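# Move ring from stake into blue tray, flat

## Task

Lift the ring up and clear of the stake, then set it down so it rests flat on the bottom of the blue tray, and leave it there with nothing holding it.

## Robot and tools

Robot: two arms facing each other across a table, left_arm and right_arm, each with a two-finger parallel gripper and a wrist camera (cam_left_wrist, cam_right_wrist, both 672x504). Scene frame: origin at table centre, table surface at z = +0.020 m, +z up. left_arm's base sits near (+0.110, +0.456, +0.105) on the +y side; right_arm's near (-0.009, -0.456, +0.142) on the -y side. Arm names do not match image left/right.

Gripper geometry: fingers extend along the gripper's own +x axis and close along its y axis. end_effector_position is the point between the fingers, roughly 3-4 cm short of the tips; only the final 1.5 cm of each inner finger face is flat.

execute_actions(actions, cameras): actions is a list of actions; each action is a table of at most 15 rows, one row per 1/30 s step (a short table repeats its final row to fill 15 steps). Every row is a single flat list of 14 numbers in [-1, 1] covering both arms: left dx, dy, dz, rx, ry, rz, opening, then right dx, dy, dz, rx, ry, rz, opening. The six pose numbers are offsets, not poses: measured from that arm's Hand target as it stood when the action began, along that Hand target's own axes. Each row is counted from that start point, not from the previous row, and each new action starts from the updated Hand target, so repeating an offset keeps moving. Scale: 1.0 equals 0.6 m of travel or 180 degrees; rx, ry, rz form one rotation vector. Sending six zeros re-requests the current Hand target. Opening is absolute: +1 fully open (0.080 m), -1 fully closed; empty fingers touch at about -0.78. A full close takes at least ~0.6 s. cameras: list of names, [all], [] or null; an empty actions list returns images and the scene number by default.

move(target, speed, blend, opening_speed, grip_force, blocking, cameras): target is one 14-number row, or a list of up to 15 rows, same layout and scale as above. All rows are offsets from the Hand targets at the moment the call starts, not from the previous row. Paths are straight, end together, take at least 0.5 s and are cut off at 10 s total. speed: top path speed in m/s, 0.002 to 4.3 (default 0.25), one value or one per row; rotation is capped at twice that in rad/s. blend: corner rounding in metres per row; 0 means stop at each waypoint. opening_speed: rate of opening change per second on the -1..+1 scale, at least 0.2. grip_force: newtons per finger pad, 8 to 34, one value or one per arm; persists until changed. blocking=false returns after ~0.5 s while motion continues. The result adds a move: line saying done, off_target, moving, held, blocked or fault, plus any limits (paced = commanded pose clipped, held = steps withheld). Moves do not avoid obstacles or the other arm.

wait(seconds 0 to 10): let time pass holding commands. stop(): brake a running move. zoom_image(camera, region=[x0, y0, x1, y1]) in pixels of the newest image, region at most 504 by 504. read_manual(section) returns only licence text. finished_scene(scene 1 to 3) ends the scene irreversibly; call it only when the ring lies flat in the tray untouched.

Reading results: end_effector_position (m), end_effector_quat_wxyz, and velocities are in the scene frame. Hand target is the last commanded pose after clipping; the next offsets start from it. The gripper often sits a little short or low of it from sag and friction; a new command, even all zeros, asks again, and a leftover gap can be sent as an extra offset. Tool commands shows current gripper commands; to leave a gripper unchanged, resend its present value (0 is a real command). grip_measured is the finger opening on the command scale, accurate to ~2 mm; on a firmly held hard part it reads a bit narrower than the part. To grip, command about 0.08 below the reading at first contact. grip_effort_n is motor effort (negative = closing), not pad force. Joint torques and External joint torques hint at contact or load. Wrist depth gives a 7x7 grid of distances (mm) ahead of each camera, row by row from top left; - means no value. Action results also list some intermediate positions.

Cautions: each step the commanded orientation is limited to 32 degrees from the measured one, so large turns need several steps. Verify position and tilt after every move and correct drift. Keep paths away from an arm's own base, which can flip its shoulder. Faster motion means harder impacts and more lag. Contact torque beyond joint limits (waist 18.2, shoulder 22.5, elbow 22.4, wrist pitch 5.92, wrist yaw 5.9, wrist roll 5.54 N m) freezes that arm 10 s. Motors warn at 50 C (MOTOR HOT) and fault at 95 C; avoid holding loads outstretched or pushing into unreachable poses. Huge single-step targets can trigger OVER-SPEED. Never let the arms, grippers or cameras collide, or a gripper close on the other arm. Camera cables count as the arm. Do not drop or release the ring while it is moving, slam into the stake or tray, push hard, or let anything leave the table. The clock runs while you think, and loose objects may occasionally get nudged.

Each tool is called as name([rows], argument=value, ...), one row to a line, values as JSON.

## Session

execute_actions(actions=[])

Scene clock: 0.00 s.
left_arm: end_effector_position=(+0.2234, +0.2496, +0.1804) grip_measured=+1.000 grip_effort_n=n/a end_effector_quat_wxyz=(+0.350, +0.262, +0.221, -0.872) | right_arm: end_effector_position=(-0.1249, +0.0063, +0.4126) grip_measured=+1.000 grip_effort_n=n/a end_effector_quat_wxyz=(+0.686, -0.064, -0.055, +0.723)
Joint positions: left_arm=[1.003 1.714 0.91 -1.16 0.847 1.818 0.08] | right_arm=[0.343 1.6 0.981 0.601 0.282 -0.164 0.08]
Joint velocities: within noise
Joint torques (N m): no reading
External joint torques (N m): no reading
Heat: left arm: hottest wrist yaw 32 °C (+0.0 °C/min); right arm: hottest elbow 29 °C (+0.0 °C/min).
Wrist depth (mm): cam_left_wrist=[320 337 371 375 - 498 1484 / 286 302 312 354 367 425 472 / 259 272 288 312 339 365 400 / 235 248 262 280 298 323 350 / 220 233 240 254 267 93 311 / - 93 220 232 246 87 - / - 191 203 213 223 231 -] | cam_right_wrist=[- 439 - - - - - / - - - - - - 395 / 2132 498 2001 - - 1510 444 / - 530 - - 2001 515 2132 / 1966 719 566 745 2236 505 - / - 81 569 588 603 97 75 / - - 487 505 527 540 78]
Hand target: left_arm +0.2233, +0.2496, +0.1804; -0.350, -0.261, -0.221, +0.872 | right_arm -0.1248, +0.0060, +0.4168; +0.686, -0.059, -0.057, +0.723
Tool commands: left_gripper/opening=+1.0 right_gripper/opening=+1.0
camera_calibration:
cam_left_wrist: T_world_to_cam=[[-0.675186, 0.703336, 0.222356, -0.0618957], [0.492725, 0.654354, -0.573623, -0.135387], [-0.548949, -0.277742, -0.788362, 0.413528], [0, 0, 0, 1]] pos_world=[0.251923, 0.246979, 0.262111]
cam_right_wrist: T_world_to_cam=[[0.985764, 0.0543539, 0.159104, 0.0690904], [0.168087, -0.340578, -0.92507, 0.438069], [0.00390608, 0.938644, -0.344866, 0.213349], [0, 0, 0, 1]] pos_world=[-0.142574, -0.0548174, 0.467828]

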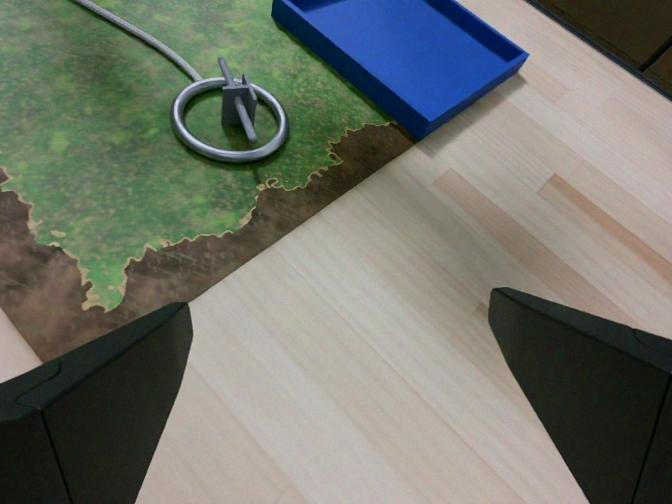

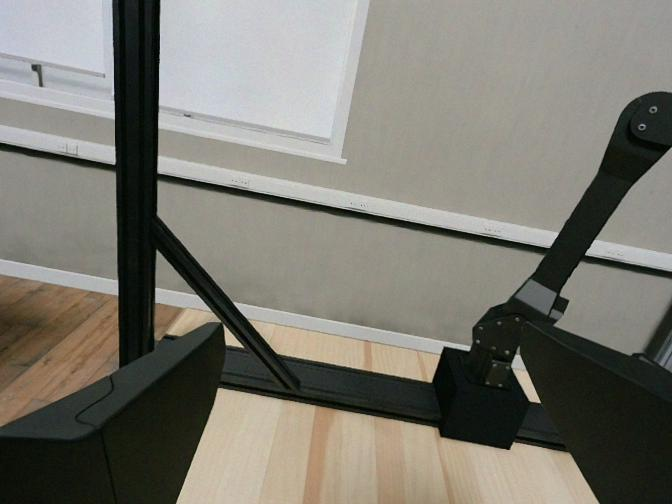

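move(target=[0,0,0,0,0,0,1,-0.126,-0.283,-0.347,0.065,0.396,-0.078,-0.3], speed=0.3, cameras=["cam_right_wrist"])

zoom_image(camera="cam_right_wrist", region=[150, 100, 550, 400])

Scene clock: 13.97 s.
left_arm: end_effector_position=(+0.2234, +0.2496, +0.1804) grip_measured=+1.000 grip_effort_n=-1.6 end_effector_quat_wxyz=(+0.350, +0.262, +0.221, -0.872) | right_arm: end_effector_position=(+0.0804, -0.0645, +0.2377) grip_measured=-0.296 grip_effort_n=-16.5 end_effector_quat_wxyz=(+0.672, -0.397, +0.417, +0.467)
Joint positions: left_arm=[1.003 1.714 0.91 -1.16 0.847 1.818 0.08] | right_arm=[-0.154 1.815 1.333 -0.75 0.166 0.037 0.022]
Joint torques (N m): left_arm=[0.07 -4.98 3.89 -0.53 0.64 0.03] | right_arm=[-0.14 -9.13 6.72 0.51 -0.15 -0.22]
External joint torques (N m): left_arm=[0.06 0.48 -0.47 -0.24 0.17 0.01] | right_arm=[-0.14 -1.39 0.8 -0.35 -0.25 -0.22]
Heat: left arm: hottest wrist yaw 32 °C (+0.0 °C/min); right arm: hottest wrist pitch 33 °C (+17.2 °C/min).
Wrist depth (mm): cam_left_wrist=[319 337 373 375 438 506 1484 / 285 304 312 354 377 425 472 / 259 273 288 311 336 369 403 / 236 246 261 279 300 322 348 / 220 231 239 254 268 93 313 / - 93 220 232 245 86 - / - 191 203 214 223 230 -] | cam_right_wrist=[252 258 266 277 288 298 303 / 254 261 266 276 289 300 307 / - 262 270 281 291 300 310 / - 264 271 280 291 303 312 / 258 264 272 282 293 305 316 / 257 263 65 284 87 305 319 / - - - 286 - - -]
Hand target: left_arm +0.2233, +0.2496, +0.1804; -0.350, -0.261, -0.221, +0.872 | right_arm +0.0806, -0.0606, +0.2400; +0.671, -0.395, +0.414, +0.471
Off the commanded pose: left_arm 0.000 m, 0 deg | right_arm 0.005 m, 1 deg.
move: done
camera_calibration:
cam_right_wrist: T_world_to_cam=[[0.956416, -0.25672, 0.139151, -0.114473], [-0.257767, -0.966147, -0.0107602, -0.00572449], [0.137203, -0.0255773, -0.990213, 0.299217], [0, 0, 0, 1]] pos_world=[0.0669547, -0.027265, 0.312156]
Images, in order (width x height): cam_right_wrist 672x504.

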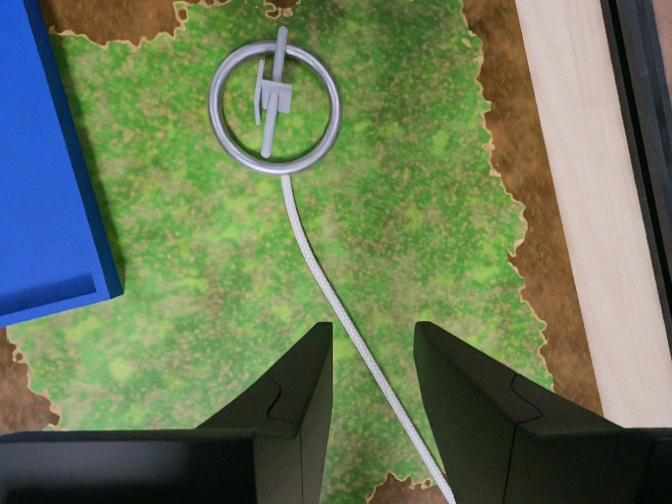

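Scaled by 1.260 from the camera's 672x504 image, which has a finer 960x720 frame.

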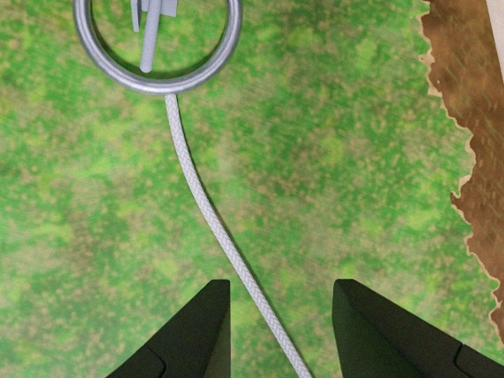

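move(target=[0.219,0.017,0.244,-0.532,0.0654,0.2477,-0.3,-0.215,-0.091,-0.23,0,0,0,-0.3], speed=0.3, cameras=["cam_left_wrist"])

Scene clock: 63.93 s.
left_arm: end_effector_position=(+0.1058, +0.0971, +0.2099) grip_measured=-0.297 grip_effort_n=-15.6 end_effector_quat_wxyz=(+0.670, +0.056, +0.705, -0.224) | right_arm: end_effector_position=(+0.0811, -0.2383, +0.3209) grip_measured=-0.296 grip_effort_n=-16.5 end_effector_quat_wxyz=(+0.673, -0.395, +0.414, +0.469)
Joint positions: left_arm=[0.032 1.735 1.308 -0.923 0.102 -1.15 0.022] | right_arm=[-0.315 1.13 1.046 -1.118 0.109 -0.117 0.022]
Joint torques (N m): left_arm=[-0.1 -5.75 6.8 0.35 -0.07 -0.15] | right_arm=[-0.36 -5.08 4.38 0.57 -0.23 -0.22]
External joint torques (N m): left_arm=[-0.11 1.54 0.83 -0.29 -0.08 -0.16] | right_arm=[-0.36 -2.27 -1.59 -0.34 -0.28 -0.23]
Heat: left arm: hottest wrist yaw 33 °C (+1.0 °C/min); right arm: hottest elbow 34 °C (+4.0 °C/min).
Wrist depth (mm): cam_left_wrist=[194 200 212 225 238 253 272 / 203 211 223 235 253 270 291 / 213 223 233 247 268 290 312 / 222 235 249 263 288 309 335 / 235 248 256 281 99 328 365 / 246 - - 293 76 - - / - - - 325 72 - -] | cam_right_wrist=[- 348 360 370 380 393 1334 / 338 348 359 377 382 392 1408 / 339 347 360 375 387 397 1358 / 338 348 363 371 385 399 1374 / 341 350 358 374 384 399 1374 / 340 351 65 374 87 399 1342 / - - - 373 - - -]
Hand target: left_arm +0.1055, +0.0946, +0.2102; +0.671, +0.056, +0.705, -0.223 | right_arm +0.0802, -0.2403, +0.3197; +0.671, -0.395, +0.414, +0.471
Off the commanded pose: left_arm 0.003 m, 0 deg | right_arm 0.002 m, 0 deg.
move: done
camera_calibration:
cam_left_wrist: T_world_to_cam=[[-0.396652, -0.866289, 0.303663, 0.0653681], [-0.840595, 0.475697, 0.259062, 0.02279], [-0.368874, -0.1525, -0.916884, 0.325559], [0, 0, 0, 1]] pos_world=[0.165176, 0.0954344, 0.272746]
Images, in order (width x height): cam_left_wrist 672x504.

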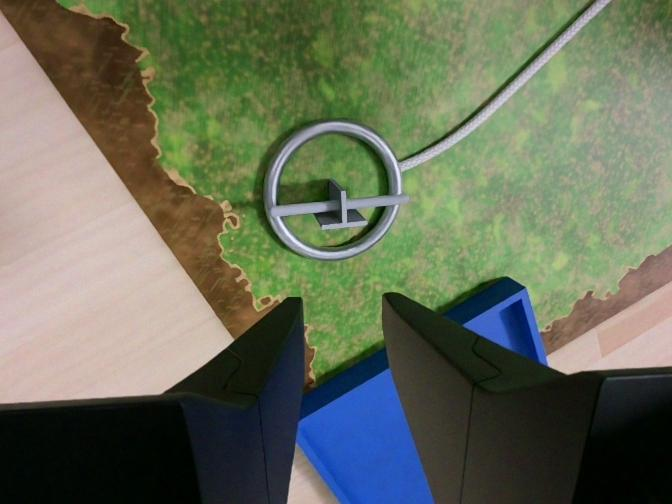

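move(target=[0.160,0.046,0.004,0,0,0,-0.3,0,0,0,0,0,0,-0.3], speed=0.2, cameras=["cam_left_wrist"])

zoom_image(camera="cam_left_wrist", region=[200, 150, 500, 400])

Scene clock: 82.60 s.
left_arm: end_effector_position=(+0.1082, +0.0939, +0.1156) grip_measured=-0.297 grip_effort_n=-15.6 end_effector_quat_wxyz=(+0.672, +0.051, +0.703, -0.228) | right_arm: end_effector_position=(+0.0811, -0.2383, +0.3209) grip_measured=-0.296 grip_effort_n=-16.5 end_effector_quat_wxyz=(+0.673, -0.395, +0.414, +0.469)
Joint positions: left_arm=[0.038 1.869 1.069 -0.537 0.102 -1.145 0.022] | right_arm=[-0.315 1.13 1.046 -1.118 0.109 -0.117 0.022]
Joint torques (N m): left_arm=[0.31 -6.12 3.87 0.8 0 0.11] | right_arm=[-0.35 -5.08 4.39 0.57 -0.23 -0.22]
External joint torques (N m): left_arm=[0.27 1.59 -1.54 0.09 0 0.1] | right_arm=[-0.37 -2.21 -1.54 -0.31 -0.28 -0.23]
Heat: left arm: hottest wrist yaw 33 °C (+0.0 °C/min); right arm: hottest elbow 34 °C (+2.0 °C/min).
Wrist depth (mm): cam_left_wrist=[119 123 130 138 146 157 168 / 124 129 136 145 154 166 175 / 130 135 144 150 164 175 192 / 136 142 152 161 169 190 208 / 145 150 157 171 99 204 224 / - - - 184 76 - - / - - - 198 72 - -] | cam_right_wrist=[- 348 359 367 382 391 1391 / 339 346 360 368 387 390 1350 / 339 349 358 371 383 395 1342 / 339 349 360 373 388 393 1382 / 341 348 358 373 385 402 1374 / 343 349 65 373 87 397 1391 / - - - 375 - - -]
Hand target: left_arm +0.1092, +0.0972, +0.1104; +0.671, +0.056, +0.705, -0.223 | right_arm +0.0802, -0.2403, +0.3197; +0.671, -0.395, +0.414, +0.471
Off the commanded pose: left_arm 0.006 m, 1 deg | right_arm 0.002 m, 0 deg.
move: done
camera_calibration:
cam_left_wrist: T_world_to_cam=[[-0.395377, -0.862729, 0.315239, 0.0902681], [-0.841947, 0.477591, 0.251062, 0.0518047], [-0.367154, -0.166151, -0.915201, 0.240405], [0, 0, 0, 1]] pos_world=[0.167572, 0.0930789, 0.178557]
Images, in order (width x height): cam_left_wrist 672x504.

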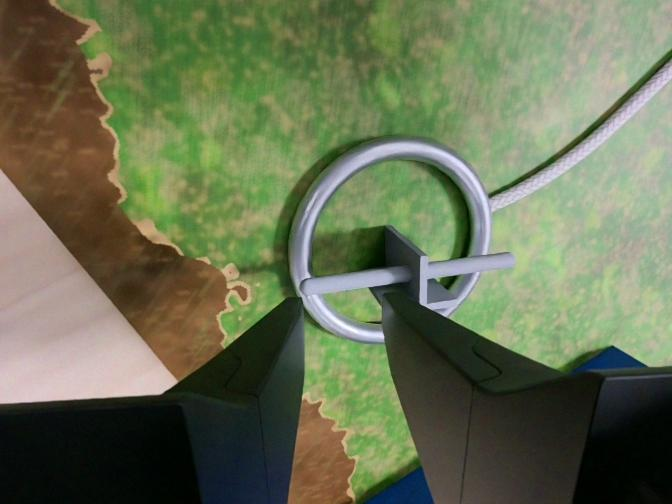

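Scaled by 1.680 from the camera's 672x504 image, which has a finer 960x720 frame.

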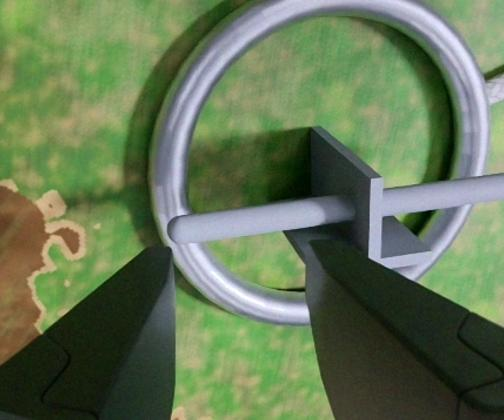

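move([
  [0,0.012,-0.036,0,0,0,-0.3,0,0,0,0,0,0,-0.3],
  [0.065,0.012,-0.036,0,0,0,-0.3,0,0,0,0,0,0,-0.3],
], speed=0.12, cameras=["cam_left_wrist"])

zoom_image(camera="cam_left_wrist", region=[200, 150, 500, 400])

Scene clock: 98.87 s.
left_arm: end_effector_position=(+0.0889, +0.1002, +0.0756) grip_measured=-0.297 grip_effort_n=-16.0 end_effector_quat_wxyz=(+0.671, +0.052, +0.704, -0.228) | right_arm: end_effector_position=(+0.0811, -0.2383, +0.3209) grip_measured=-0.296 grip_effort_n=-16.5 end_effector_quat_wxyz=(+0.673, -0.395, +0.414, +0.469)
Joint positions: left_arm=[-0.02 1.943 0.977 -0.366 0.09 -1.201 0.022] | right_arm=[-0.315 1.13 1.046 -1.118 0.109 -0.117 0.022]
Joint torques (N m): left_arm=[-0.23 -5.99 3.59 0.81 -0.11 -0.13] | right_arm=[-0.35 -5.09 4.39 0.56 -0.23 -0.22]
External joint torques (N m): left_arm=[-0.24 1.67 -1.21 0.13 -0.11 -0.14] | right_arm=[-0.33 -2.22 -1.58 -0.33 -0.29 -0.23]
Heat: left arm: hottest elbow 32 °C (+3.0 °C/min); right arm: hottest elbow 34 °C (+1.0 °C/min).
Wrist depth (mm): cam_left_wrist=[- 90 96 101 107 115 124 / - 94 100 103 114 120 131 / - 99 106 110 120 126 142 / 101 104 112 115 105 105 153 / 106 110 116 124 96 152 166 / - - - 136 76 - - / - - - 148 72 - -] | cam_right_wrist=[- 348 358 370 383 391 1374 / 336 348 357 371 385 399 1391 / 339 348 360 371 381 395 1417 / 341 347 361 372 387 398 1350 / 339 351 363 373 384 400 1358 / 341 349 65 373 87 397 1391 / - - - 372 - - -]
Hand target: left_arm +0.0884, +0.1035, +0.0707; +0.671, +0.056, +0.705, -0.223 | right_arm +0.0802, -0.2403, +0.3197; +0.671, -0.395, +0.414, +0.471
Off the commanded pose: left_arm 0.006 m, 1 deg | right_arm 0.002 m, 0 deg.
move: done
camera_calibration:
cam_left_wrist: T_world_to_cam=[[-0.396314, -0.862256, 0.315357, 0.100741], [-0.840629, 0.478898, 0.252981, 0.0421625], [-0.369158, -0.164839, -0.914631, 0.197771], [0, 0, 0, 1]] pos_world=[0.148377, 0.099273, 0.138452]
Images, in order (width x height): cam_left_wrist 672x504.

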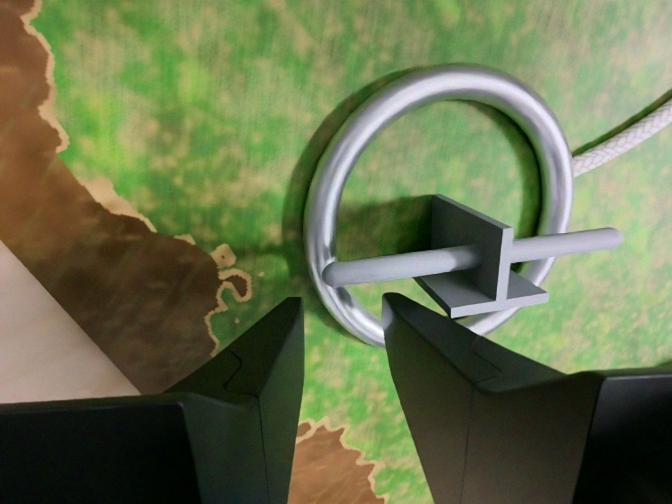

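Scaled by 1.680 from the camera's 672x504 image, which has a finer 960x720 frame.

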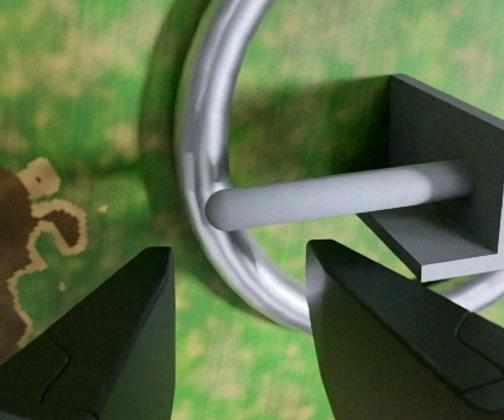

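move([
  [0.027,0.003,0,0,0,0,-0.3,0,0,0,0,0,0,-0.3],
  [0.027,0.003,0,0,0,0,-0.95,0,0,0,0,0,0,-0.3],
], speed=0.08, opening_speed=0.5, cameras=["cam_left_wrist"])

zoom_image(camera="cam_left_wrist", region=[200, 150, 500, 400])

Scene clock: 107.40 s.
left_arm: end_effector_position=(+0.0888, +0.0957, +0.0625) grip_measured=-0.624 grip_effort_n=-83.5 end_effector_quat_wxyz=(+0.672, +0.047, +0.702, -0.231) | right_arm: end_effector_position=(+0.0811, -0.2383, +0.3209) grip_measured=-0.296 grip_effort_n=-16.5 end_effector_quat_wxyz=(+0.673, -0.395, +0.414, +0.469)
Joint positions: left_arm=[-0.022 1.987 0.971 -0.304 0.087 -1.206 0.007] | right_arm=[-0.315 1.13 1.046 -1.118 0.109 -0.117 0.022]
Joint torques (N m): left_arm=[-0.28 -5.31 3.23 0.68 0 -0.03] | right_arm=[-0.35 -5.08 4.39 0.57 -0.23 -0.22]
External joint torques (N m): left_arm=[-0.28 2.5 -1.4 -0.03 0 -0.04] | right_arm=[-0.37 -2.24 -1.57 -0.33 -0.28 -0.23]
Heat: left arm: hottest elbow 32 °C (+3.0 °C/min); right arm: hottest elbow 33 °C (-1.0 °C/min).
Wrist depth (mm): cam_left_wrist=[- 80 84 90 96 103 111 / - 84 89 95 101 109 119 / - 88 94 99 102 116 127 / - 93 99 104 111 119 134 / - 98 104 106 87 129 149 / - 101 - 115 - - - / - - - 129 - - -] | cam_right_wrist=[- 349 361 371 381 393 1358 / 337 350 361 372 385 394 1318 / 339 347 359 372 385 393 1342 / 342 349 361 371 387 399 1408 / 339 350 360 373 384 397 1408 / 341 347 65 373 87 398 1399 / - - - 373 - - -]
Hand target: left_arm +0.0877, +0.1016, +0.0545; +0.671, +0.056, +0.705, -0.222 | right_arm +0.0802, -0.2403, +0.3197; +0.671, -0.395, +0.414, +0.471
Off the commanded pose: left_arm 0.010 m, 1 deg | right_arm 0.002 m, 0 deg.
move: off_target (left_arm); target 2's new opening was sent with left_arm's hand 0.011 m and 1 deg from that target
camera_calibration:
cam_left_wrist: T_world_to_cam=[[-0.393046, -0.860376, 0.32445, 0.0999701], [-0.843219, 0.477978, 0.246007, 0.048281], [-0.366738, -0.176891, -0.913352, 0.185881], [0, 0, 0, 1]] pos_world=[0.148174, 0.0958153, 0.125462]
Images, in order (width x height): cam_left_wrist 672x504.

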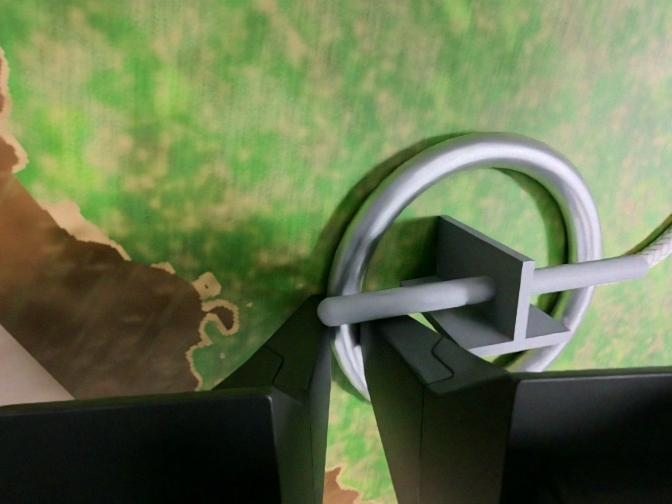

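Scaled by 1.680 from the camera's 672x504 image, which has a finer 960x720 frame.

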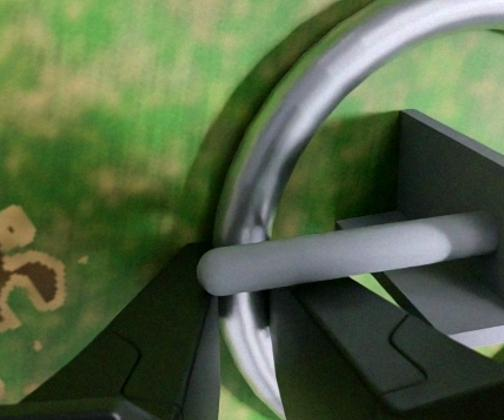

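move(target=[-0.037,0.0445,0.0045,0,0,0,-0.95,0,0,0,0,0,0,-0.3], speed=0.08, cameras=["cam_left_wrist"])

zoom_image(camera="cam_left_wrist", region=[250, 150, 550, 400])

Scene clock: 119.57 s.
left_arm: end_effector_position=(+0.1005, +0.1232, +0.0700) grip_measured=-0.624 grip_effort_n=-83.5 end_effector_quat_wxyz=(+0.671, +0.053, +0.703, -0.228) | right_arm: end_effector_position=(+0.0811, -0.2383, +0.3209) grip_measured=-0.296 grip_effort_n=-16.5 end_effector_quat_wxyz=(+0.673, -0.395, +0.414, +0.469)
Joint positions: left_arm=[0.016 1.891 0.87 -0.317 0.097 -1.164 0.007] | right_arm=[-0.315 1.13 1.046 -1.118 0.109 -0.117 0.022]
Joint torques (N m): left_arm=[0.55 -7.78 2.68 -0.05 0.02 0.11] | right_arm=[-0.34 -5.07 4.38 0.57 -0.23 -0.22]
External joint torques (N m): left_arm=[0.54 -0.67 -1.97 -0.75 0.02 0.1] | right_arm=[-0.33 -2.15 -1.62 -0.32 -0.29 -0.23]
Heat: left arm: hottest wrist pitch 32 °C (+1.0 °C/min); right arm: hottest elbow 33 °C (-1.0 °C/min).
Wrist depth (mm): cam_left_wrist=[- 86 91 97 102 109 118 / - 90 96 102 108 116 126 / - 94 102 107 103 121 135 / - 100 107 110 121 115 104 / 102 106 112 104 130 138 158 / - 110 - 109 - - - / - - - 138 - - -] | cam_right_wrist=[- 349 359 367 381 389 1366 / 338 349 360 373 384 395 1408 / 339 344 363 370 387 395 1366 / 339 350 360 370 389 398 1417 / 342 350 361 369 383 399 1399 / 340 348 65 375 87 402 415 / - - - 374 - - -]
Hand target: left_arm +0.1023, +0.1292, +0.0698; +0.671, +0.056, +0.705, -0.223 | right_arm +0.0802, -0.2403, +0.3197; +0.671, -0.395, +0.414, +0.471
Off the commanded pose: left_arm 0.006 m, 1 deg | right_arm 0.002 m, 0 deg.
move: done
camera_calibration:
cam_left_wrist: T_world_to_cam=[[-0.397639, -0.862562, 0.312843, 0.127234], [-0.840845, 0.47903, 0.252012, 0.0424209], [-0.367237, -0.162842, -0.915761, 0.200435], [0, 0, 0, 1]] pos_world=[0.15987, 0.122066, 0.133056]
Images, in order (width x height): cam_left_wrist 672x504.

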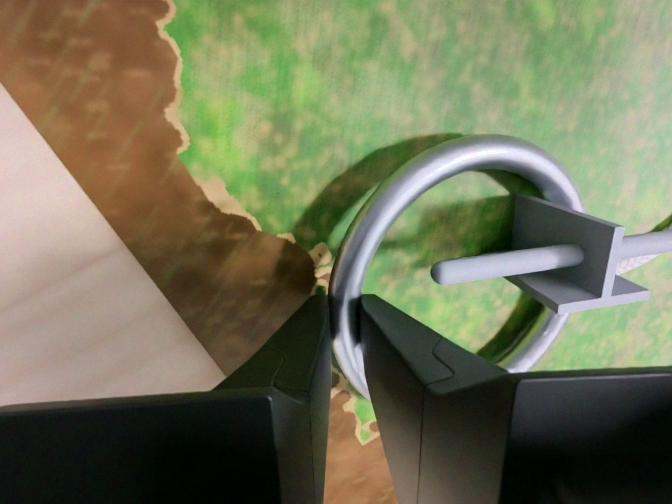

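Scaled by 1.680 from the camera's 672x504 image, which has a finer 960x720 frame.

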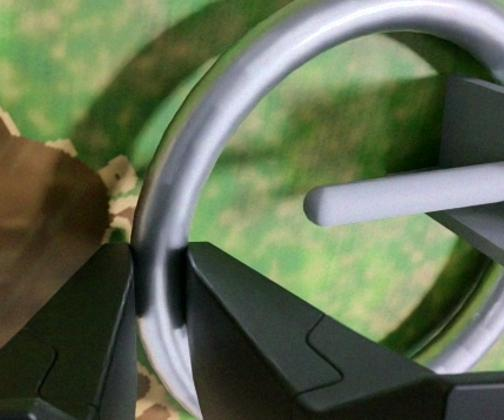

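move([
  [-0.077,-0.036,0.0117,0,0,0.0556,-0.95,0,0,0,0,0,0,-0.3],
  [-0.113,-0.097,0.012,0,0,0.111,-0.95,0,0,0,0,0,0,-0.3],
], speed=0.08, blend=0.005, cameras=["cam_left_wrist"])

zoom_image(camera="cam_left_wrist", region=[250, 100, 600, 400])

Scene clock: 137.63 s.
left_arm: end_effector_position=(+0.0909, +0.0884, +0.1418) grip_measured=-0.624 grip_effort_n=-83.5 end_effector_quat_wxyz=(+0.696, +0.178, +0.688, -0.106) | right_arm: end_effector_position=(+0.0811, -0.2383, +0.3209) grip_measured=-0.296 grip_effort_n=-16.5 end_effector_quat_wxyz=(+0.673, -0.395, +0.414, +0.469)
Joint positions: left_arm=[-0.061 2.087 1.526 -1.11 -0.025 -1.231 0.007] | right_arm=[-0.315 1.13 1.046 -1.118 0.109 -0.117 0.022]
Joint torques (N m): left_arm=[0.18 -9.73 6.26 -2.11 -0.51 -0.12] | right_arm=[-0.35 -5.08 4.37 0.56 -0.24 -0.22]
External joint torques (N m): left_arm=[0.18 -0.49 0.93 -2.22 -0.44 -0.11] | right_arm=[-0.36 -2.3 -1.6 -0.35 -0.28 -0.23]
Heat: left arm: hottest wrist pitch 32 °C (+1.0 °C/min); right arm: hottest elbow 33 °C (-1.0 °C/min).
Wrist depth (mm): cam_left_wrist=[163 161 157 155 153 150 148 / 173 170 166 165 162 159 157 / 184 181 178 173 140 168 164 / 197 194 190 183 161 178 177 / 214 208 200 106 190 192 187 / 224 - - - - - - / - - - - - - -] | cam_right_wrist=[- 347 360 371 387 392 1350 / 339 349 359 373 382 391 1382 / 339 349 357 370 385 393 1350 / 340 349 358 372 388 399 1382 / 340 349 357 375 383 403 1374 / 341 349 65 376 87 397 412 / - - - 375 - - -]
Hand target: left_arm +0.0932, +0.0892, +0.1496; +0.700, +0.177, +0.684, -0.103 | right_arm +0.0802, -0.2403, +0.3197; +0.671, -0.395, +0.414, +0.471
Off the commanded pose: left_arm 0.008 m, 1 deg | right_arm 0.002 m, 0 deg.
move: done
camera_calibration:
cam_left_wrist: T_world_to_cam=[[-0.416596, -0.908409, -0.0352367, 0.126188], [-0.874555, 0.389886, 0.288345, 0.0386333], [-0.248197, 0.15094, -0.956878, 0.224235], [0, 0, 0, 1]] pos_world=[0.142011, 0.0657213, 0.207872]
Images, in order (width x height): cam_left_wrist 672x504.

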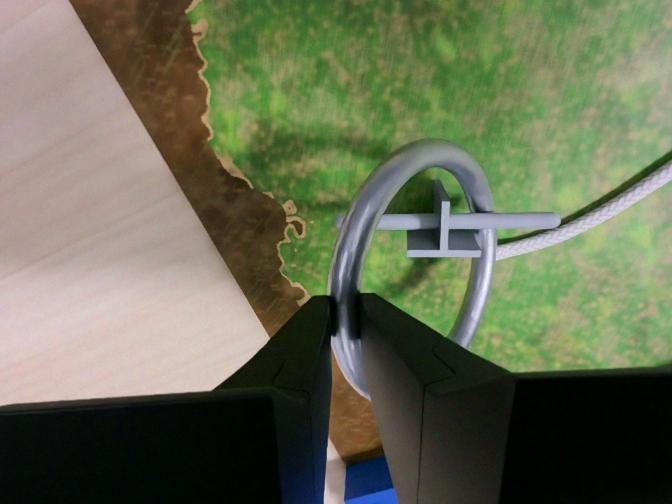

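Scaled by 1.440 from the camera's 672x504 image, which has a finer 960x720 frame.

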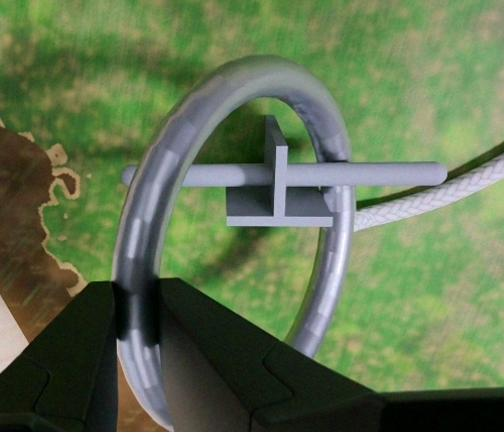

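move(target=[-0.024,-0.069,0.02,0,0,0.083,-0.95,0,0,0,0,0,0,-0.3], speed=0.07, cameras=["cam_left_wrist"])

zoom_image(camera="cam_left_wrist", region=[250, 100, 600, 400])

Scene clock: 147.70 s.
left_arm: end_effector_position=(+0.0876, +0.0499, +0.1569) grip_measured=-0.624 grip_effort_n=-83.5 end_effector_quat_wxyz=(+0.709, +0.252, +0.658, -0.030) | right_arm: end_effector_position=(+0.0811, -0.2383, +0.3209) grip_measured=-0.296 grip_effort_n=-16.5 end_effector_quat_wxyz=(+0.673, -0.395, +0.414, +0.469)
Joint positions: left_arm=[-0.092 2.433 2.127 -1.573 -0.104 -1.274 0.007] | right_arm=[-0.315 1.13 1.046 -1.118 0.109 -0.117 0.022]
Joint torques (N m): left_arm=[-0.13 -9.81 6.75 -0.47 -0.4 -0.21] | right_arm=[-0.36 -5.09 4.38 0.57 -0.23 -0.22]
External joint torques (N m): left_arm=[-0.14 1.28 1.55 -0.25 -0.29 -0.19] | right_arm=[-0.35 -2.27 -1.52 -0.31 -0.29 -0.23]
Heat: left arm: hottest wrist pitch 33 °C (+1.0 °C/min); right arm: hottest elbow 33 °C (-1.0 °C/min).
Wrist depth (mm): cam_left_wrist=[213 198 186 174 163 154 146 / 229 213 197 184 171 162 153 / 247 228 210 195 156 171 161 / 266 245 225 170 171 179 168 / 289 266 243 106 201 192 179 / 310 - - - - - - / - - - - - - -] | cam_right_wrist=[- 348 359 367 385 393 1391 / 336 347 362 373 383 394 1382 / 340 350 360 372 385 393 1350 / 341 351 358 371 383 400 1366 / 339 350 357 374 380 403 1374 / 341 348 65 371 87 400 1408 / - - - 375 - - -]
Hand target: left_arm +0.0875, +0.0453, +0.1593; +0.707, +0.265, +0.655, -0.011 | right_arm +0.0802, -0.2403, +0.3197; +0.671, -0.395, +0.414, +0.471
Off the commanded pose: left_arm 0.005 m, 3 deg | right_arm 0.002 m, 0 deg.
joint sent to its limit (left arm) — joint 4 (wrist pitch), lower limit. The joint targets are off in orientation, not in position.
move: off_target (left_arm)
camera_calibration:
cam_left_wrist: T_world_to_cam=[[-0.406206, -0.877684, -0.254299, 0.122226], [-0.901151, 0.338656, 0.270626, 0.0541108], [-0.151405, 0.339092, -0.92849, 0.221388], [0, 0, 0, 1]] pos_world=[0.13193, 0.0138805, 0.221995]
Images, in order (width x height): cam_left_wrist 672x504.

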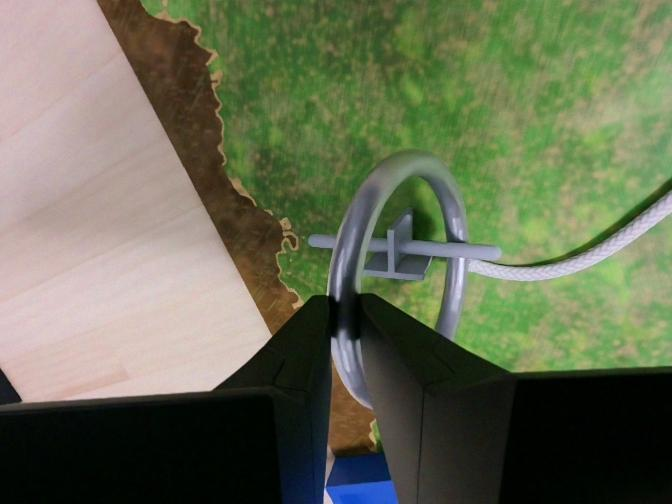

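Scaled by 1.440 from the camera's 672x504 image, which has a finer 960x720 frame.

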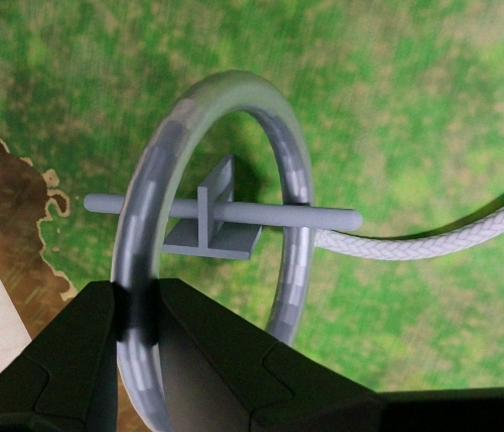

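move(target=[-0.0187,-0.0805,-0.0033,0,0,-0.194,-0.95,0,0,0,0,0,0,-0.3], speed=0.08, cameras=["cam_left_wrist"])

zoom_image(camera="cam_left_wrist", region=[200, 100, 550, 400])

Scene clock: 169.77 s.
left_arm: end_effector_position=(+0.0655, +0.0002, +0.1480) grip_measured=-0.624 grip_effort_n=-83.5 end_effector_quat_wxyz=(+0.672, +0.061, +0.705, -0.219) | right_arm: end_effector_position=(+0.0811, -0.2383, +0.3209) grip_measured=-0.296 grip_effort_n=-16.5 end_effector_quat_wxyz=(+0.673, -0.395, +0.414, +0.469)
Joint positions: left_arm=[-0.072 2.164 1.655 -0.845 0.074 -1.251 0.007] | right_arm=[-0.315 1.13 1.046 -1.118 0.109 -0.117 0.022]
Joint torques (N m): left_arm=[0.35 -11.19 4.46 0.87 0.13 0.04] | right_arm=[-0.35 -5.09 4.37 0.57 -0.23 -0.22]
External joint torques (N m): left_arm=[0.34 -0.81 -1.52 0.2 0.13 0.02] | right_arm=[-0.36 -2.31 -1.6 -0.35 -0.28 -0.23]
Heat: left arm: hottest shoulder 39 °C (+11.0 °C/min); right arm: hottest elbow 33 °C (+0.0 °C/min).
Wrist depth (mm): cam_left_wrist=[141 146 155 162 171 182 194 / 148 154 162 170 181 192 205 / 156 162 171 177 190 206 221 / 161 165 181 186 202 219 237 / 172 181 189 106 210 240 257 / - - - - - - - / - - - - - - -] | cam_right_wrist=[- 349 354 370 385 392 1358 / 339 345 359 369 388 395 1374 / 339 349 359 374 383 393 1358 / 339 349 363 372 384 399 1374 / 339 349 359 371 381 400 1382 / 341 349 65 375 87 400 413 / - - - 373 - - -]
Hand target: left_arm +0.0666, +0.0008, +0.1524; +0.671, +0.056, +0.705, -0.223 | right_arm +0.0802, -0.2403, +0.3197; +0.671, -0.395, +0.414, +0.471
Off the commanded pose: left_arm 0.004 m, 1 deg | right_arm 0.002 m, 0 deg.
move: done
camera_calibration:
cam_left_wrist: T_world_to_cam=[[-0.398135, -0.86966, 0.291858, -0.013974], [-0.842171, 0.472647, 0.259523, 0.0511141], [-0.363642, -0.142469, -0.92058, 0.239456], [0, 0, 0, 1]] pos_world=[0.12456, -0.00219651, 0.211252]
Images, in order (width x height): cam_left_wrist 672x504.

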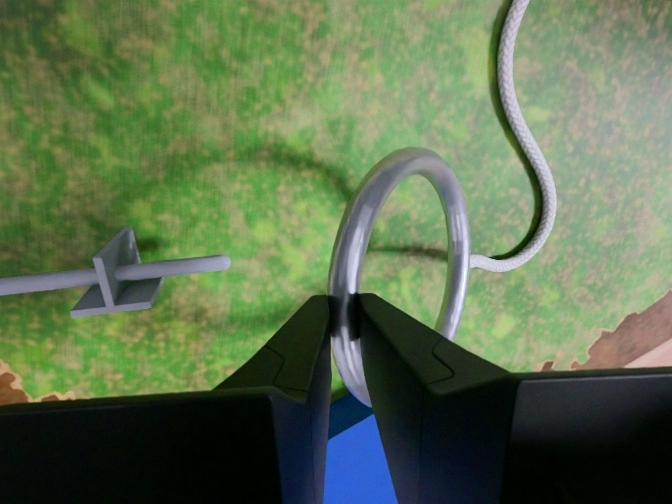

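Scaled by 1.440 from the camera's 672x504 image, which has a finer 960x720 frame.

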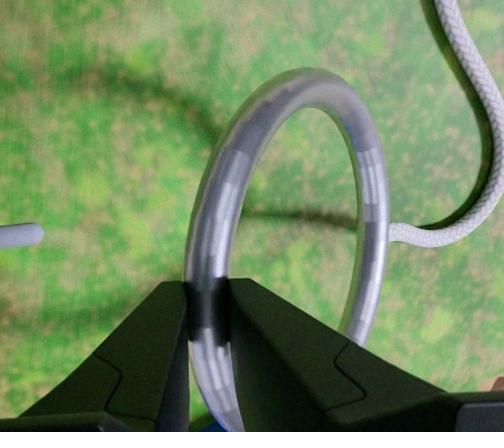

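move([
  [-0.089,-0.022,0,0,0,0,-0.95,0,0,0,0,0,0,-0.3],
  [-0.097,0.011,-0.2405,0,0,0,-0.95,0,0,0,0,0,0,-0.3],
], speed=0.18, blend=0.02, cameras=["cam_left_wrist"])

Scene clock: 180.07 s.
left_arm: end_effector_position=(-0.0591, +0.0744, +0.2041) grip_measured=-0.625 grip_effort_n=-83.5 end_effector_quat_wxyz=(+0.672, +0.061, +0.705, -0.221) | right_arm: end_effector_position=(+0.0811, -0.2383, +0.3209) grip_measured=-0.296 grip_effort_n=-16.5 end_effector_quat_wxyz=(+0.673, -0.395, +0.414, +0.469)
Joint positions: left_arm=[-0.417 1.95 1.562 -0.951 -0.003 -1.585 0.007] | right_arm=[-0.315 1.13 1.046 -1.118 0.109 -0.117 0.022]
Joint torques (N m): left_arm=[-0.02 -9.86 4.62 0.86 -0.14 -0.15] | right_arm=[-0.35 -5.09 4.38 0.56 -0.23 -0.22]
External joint torques (N m): left_arm=[-0.03 -0.88 -1.45 0.2 -0.08 -0.16] | right_arm=[-0.36 -2.3 -1.56 -0.34 -0.28 -0.23]
Heat: left arm: hottest shoulder 42 °C (+14.2 °C/min); right arm: hottest elbow 34 °C (+1.0 °C/min).
Wrist depth (mm): cam_left_wrist=[188 195 205 217 229 245 259 / 197 204 216 226 237 259 277 / 206 214 223 229 156 275 296 / 217 220 231 108 204 294 318 / 228 236 - 106 168 318 344 / 238 - - - - - - / - - - - - - -] | cam_right_wrist=[- 344 357 370 379 391 1358 / 337 347 357 370 383 395 1334 / 339 349 361 371 385 400 1391 / 339 350 358 370 385 393 1342 / 342 350 359 376 385 399 1358 / 342 349 65 376 87 401 412 / - - - 375 - - -]
Hand target: left_arm -0.0584, +0.0756, +0.2073; +0.671, +0.056, +0.705, -0.223 | right_arm +0.0802, -0.2403, +0.3197; +0.671, -0.395, +0.414, +0.471
Off the commanded pose: left_arm 0.003 m, 1 deg | right_arm 0.002 m, 0 deg.
move: done
camera_calibration:
cam_left_wrist: T_world_to_cam=[[-0.399891, -0.868263, 0.29361, -0.0159256], [-0.840863, 0.475009, 0.259455, -0.103491], [-0.364743, -0.143132, -0.920041, 0.25621], [0, 0, 0, 1]] pos_world=[0.0000607365, 0.0720032, 0.267251]
Images, in order (width x height): cam_left_wrist 672x504.

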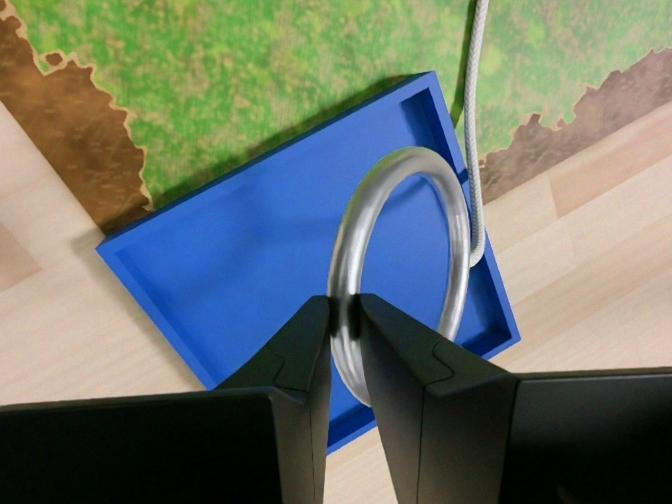

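move([
  [0.1585,0.066,-0.071,0,0,0,-0.95,0,0,0,0,0,0,-0.3],
  [0.2185,0.1015,-0.071,0,0,0,-0.95,0,0,0,0,0,0,-0.3],
], speed=[0.15,0.06], blend=0.005, cameras=["cam_left_wrist"])

Scene clock: 192.03 s.
left_arm: end_effector_position=(-0.0904, +0.1114, +0.0756) grip_measured=-0.761 grip_effort_n=-81.6 end_effector_quat_wxyz=(+0.666, +0.047, +0.707, -0.234) | right_arm: end_effector_position=(+0.0811, -0.2383, +0.3209) grip_measured=-0.296 grip_effort_n=-16.5 end_effector_quat_wxyz=(+0.673, -0.395, +0.414, +0.469)
Joint positions: left_arm=[-0.538 2.054 1.145 -0.392 -0.033 -1.703 0.001] | right_arm=[-0.315 1.13 1.046 -1.118 0.109 -0.117 0.022]
Joint torques (N m): left_arm=[-0.01 -6.13 3.08 0.67 -0.12 -0.14] | right_arm=[-0.34 -5.09 4.38 0.57 -0.23 -0.22]
External joint torques (N m): left_arm=[0 2.62 -1.99 -0.06 -0.05 -0.15] | right_arm=[-0.32 -2.32 -1.51 -0.32 -0.29 -0.23]
Heat: left arm: hottest shoulder 42 °C (+12.2 °C/min); right arm: hottest elbow 34 °C (+1.0 °C/min).
Wrist depth (mm): cam_left_wrist=[- 90 97 99 105 113 120 / - 94 97 102 109 118 128 / - 94 100 107 110 125 137 / - 96 106 109 121 132 144 / - 97 111 95 132 142 165 / - 98 - - - - - / - - - - - - -] | cam_right_wrist=[336 350 361 370 382 393 1358 / 337 348 358 369 381 395 1374 / 338 350 359 371 385 396 1358 / 337 352 359 373 385 397 1366 / 342 349 361 376 383 398 1391 / 345 348 65 374 87 402 1382 / - - - 379 - - -]
Hand target: left_arm -0.0868, +0.1179, +0.0653; +0.671, +0.056, +0.705, -0.223 | right_arm +0.0802, -0.2403, +0.3197; +0.671, -0.395, +0.414, +0.471
Off the commanded pose: left_arm 0.013 m, 2 deg | right_arm 0.002 m, 0 deg.
move: off_target (left_arm)
camera_calibration:
cam_left_wrist: T_world_to_cam=[[-0.393517, -0.857534, 0.33133, 0.0379215], [-0.836339, 0.483573, 0.258253, -0.114481], [-0.381683, -0.175477, -0.907483, 0.132927], [0, 0, 0, 1]] pos_world=[-0.030086, 0.111204, 0.137629]
Images, in order (width x height): cam_left_wrist 672x504.

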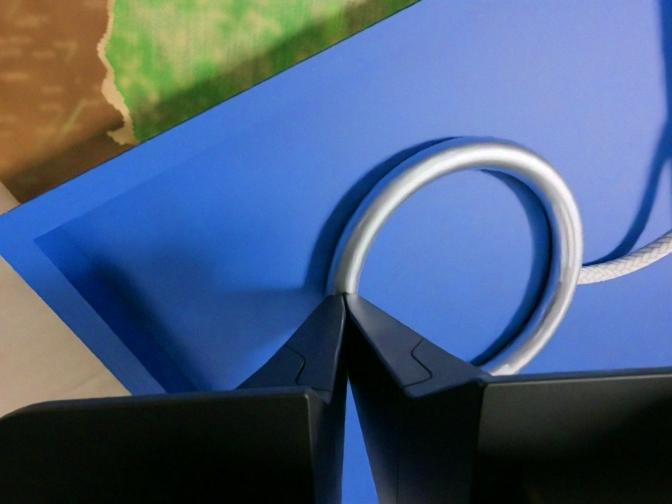

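move([
  [-0.02,0,0,0,0,0,-0.95,0,0,0,0,0,0,-0.3],
  [-0.02,0,0,0,0,0,-0.35,0,0,0,0,0,0,-0.3],
  [-0.15,0,0,0,0,0,-0.35,0,0,0,0,0,0,-0.3],
], speed=0.1, opening_speed=0.5, cameras=["cam_left_wrist"])

Scene clock: 198.20 s.
left_arm: end_effector_position=(-0.0765, +0.1397, +0.1481) grip_measured=-0.353 grip_effort_n=12.3 end_effector_quat_wxyz=(+0.673, +0.061, +0.704, -0.219) | right_arm: end_effector_position=(+0.0811, -0.2383, +0.3209) grip_measured=-0.296 grip_effort_n=-16.5 end_effector_quat_wxyz=(+0.673, -0.395, +0.414, +0.469)
Joint positions: left_arm=[-0.546 1.832 1.171 -0.685 -0.033 -1.712 0.019] | right_arm=[-0.315 1.13 1.046 -1.118 0.109 -0.117 0.022]
Joint torques (N m): left_arm=[-0.22 -7.76 6.13 0.33 -0.2 -0.15] | right_arm=[-0.36 -5.08 4.4 0.57 -0.23 -0.22]
External joint torques (N m): left_arm=[-0.22 -0.07 0.47 -0.32 -0.12 -0.16] | right_arm=[-0.36 -2.28 -1.56 -0.34 -0.29 -0.23]
Heat: left arm: hottest shoulder 40 °C (+9.1 °C/min); right arm: hottest elbow 34 °C (+1.0 °C/min).
Wrist depth (mm): cam_left_wrist=[- 151 159 168 174 184 190 / 153 159 166 172 180 197 199 / 160 167 161 179 185 207 217 / 168 176 183 189 206 221 236 / 177 185 191 200 202 235 247 / - - - 204 - - - / - - - 240 69 - -] | cam_right_wrist=[346 345 357 370 384 394 1382 / 338 348 359 372 384 392 1382 / 340 348 361 370 381 397 1391 / 339 350 361 373 388 395 1382 / 340 350 360 375 384 399 1374 / 341 349 65 372 87 398 1366 / - - - 375 - - -]
Hand target: left_arm -0.0784, +0.1377, +0.1528; +0.671, +0.056, +0.705, -0.223 | right_arm +0.0802, -0.2403, +0.3197; +0.671, -0.395, +0.414, +0.471
Off the commanded pose: left_arm 0.005 m, 1 deg | right_arm 0.002 m, 0 deg.
move: done
camera_calibration:
cam_left_wrist: T_world_to_cam=[[-0.398477, -0.870161, 0.28989, 0.051125], [-0.84259, 0.472156, 0.25906, -0.134315], [-0.362297, -0.141029, -0.921332, 0.20772], [0, 0, 0, 1]] pos_world=[-0.0175444, 0.137199, 0.211354]
Images, in order (width x height): cam_left_wrist 672x504.

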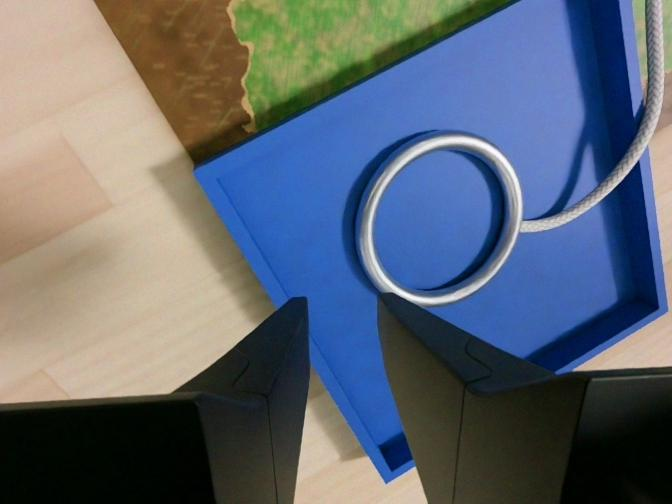

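zoom_image(camera="cam_left_wrist", region=[320, 80, 672, 340])

Scaled by 1.432 from the camera's 672x504 image, which has a finer 960x720 frame.

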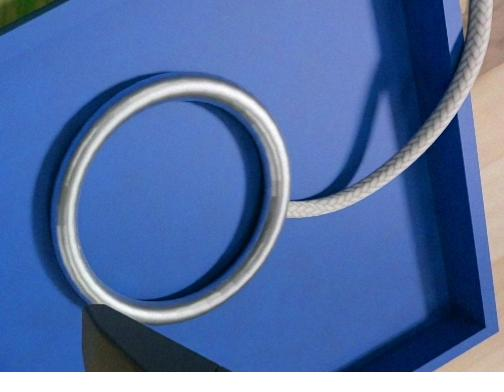

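finished_scene(scene=3)

The scene is finished: the task was done.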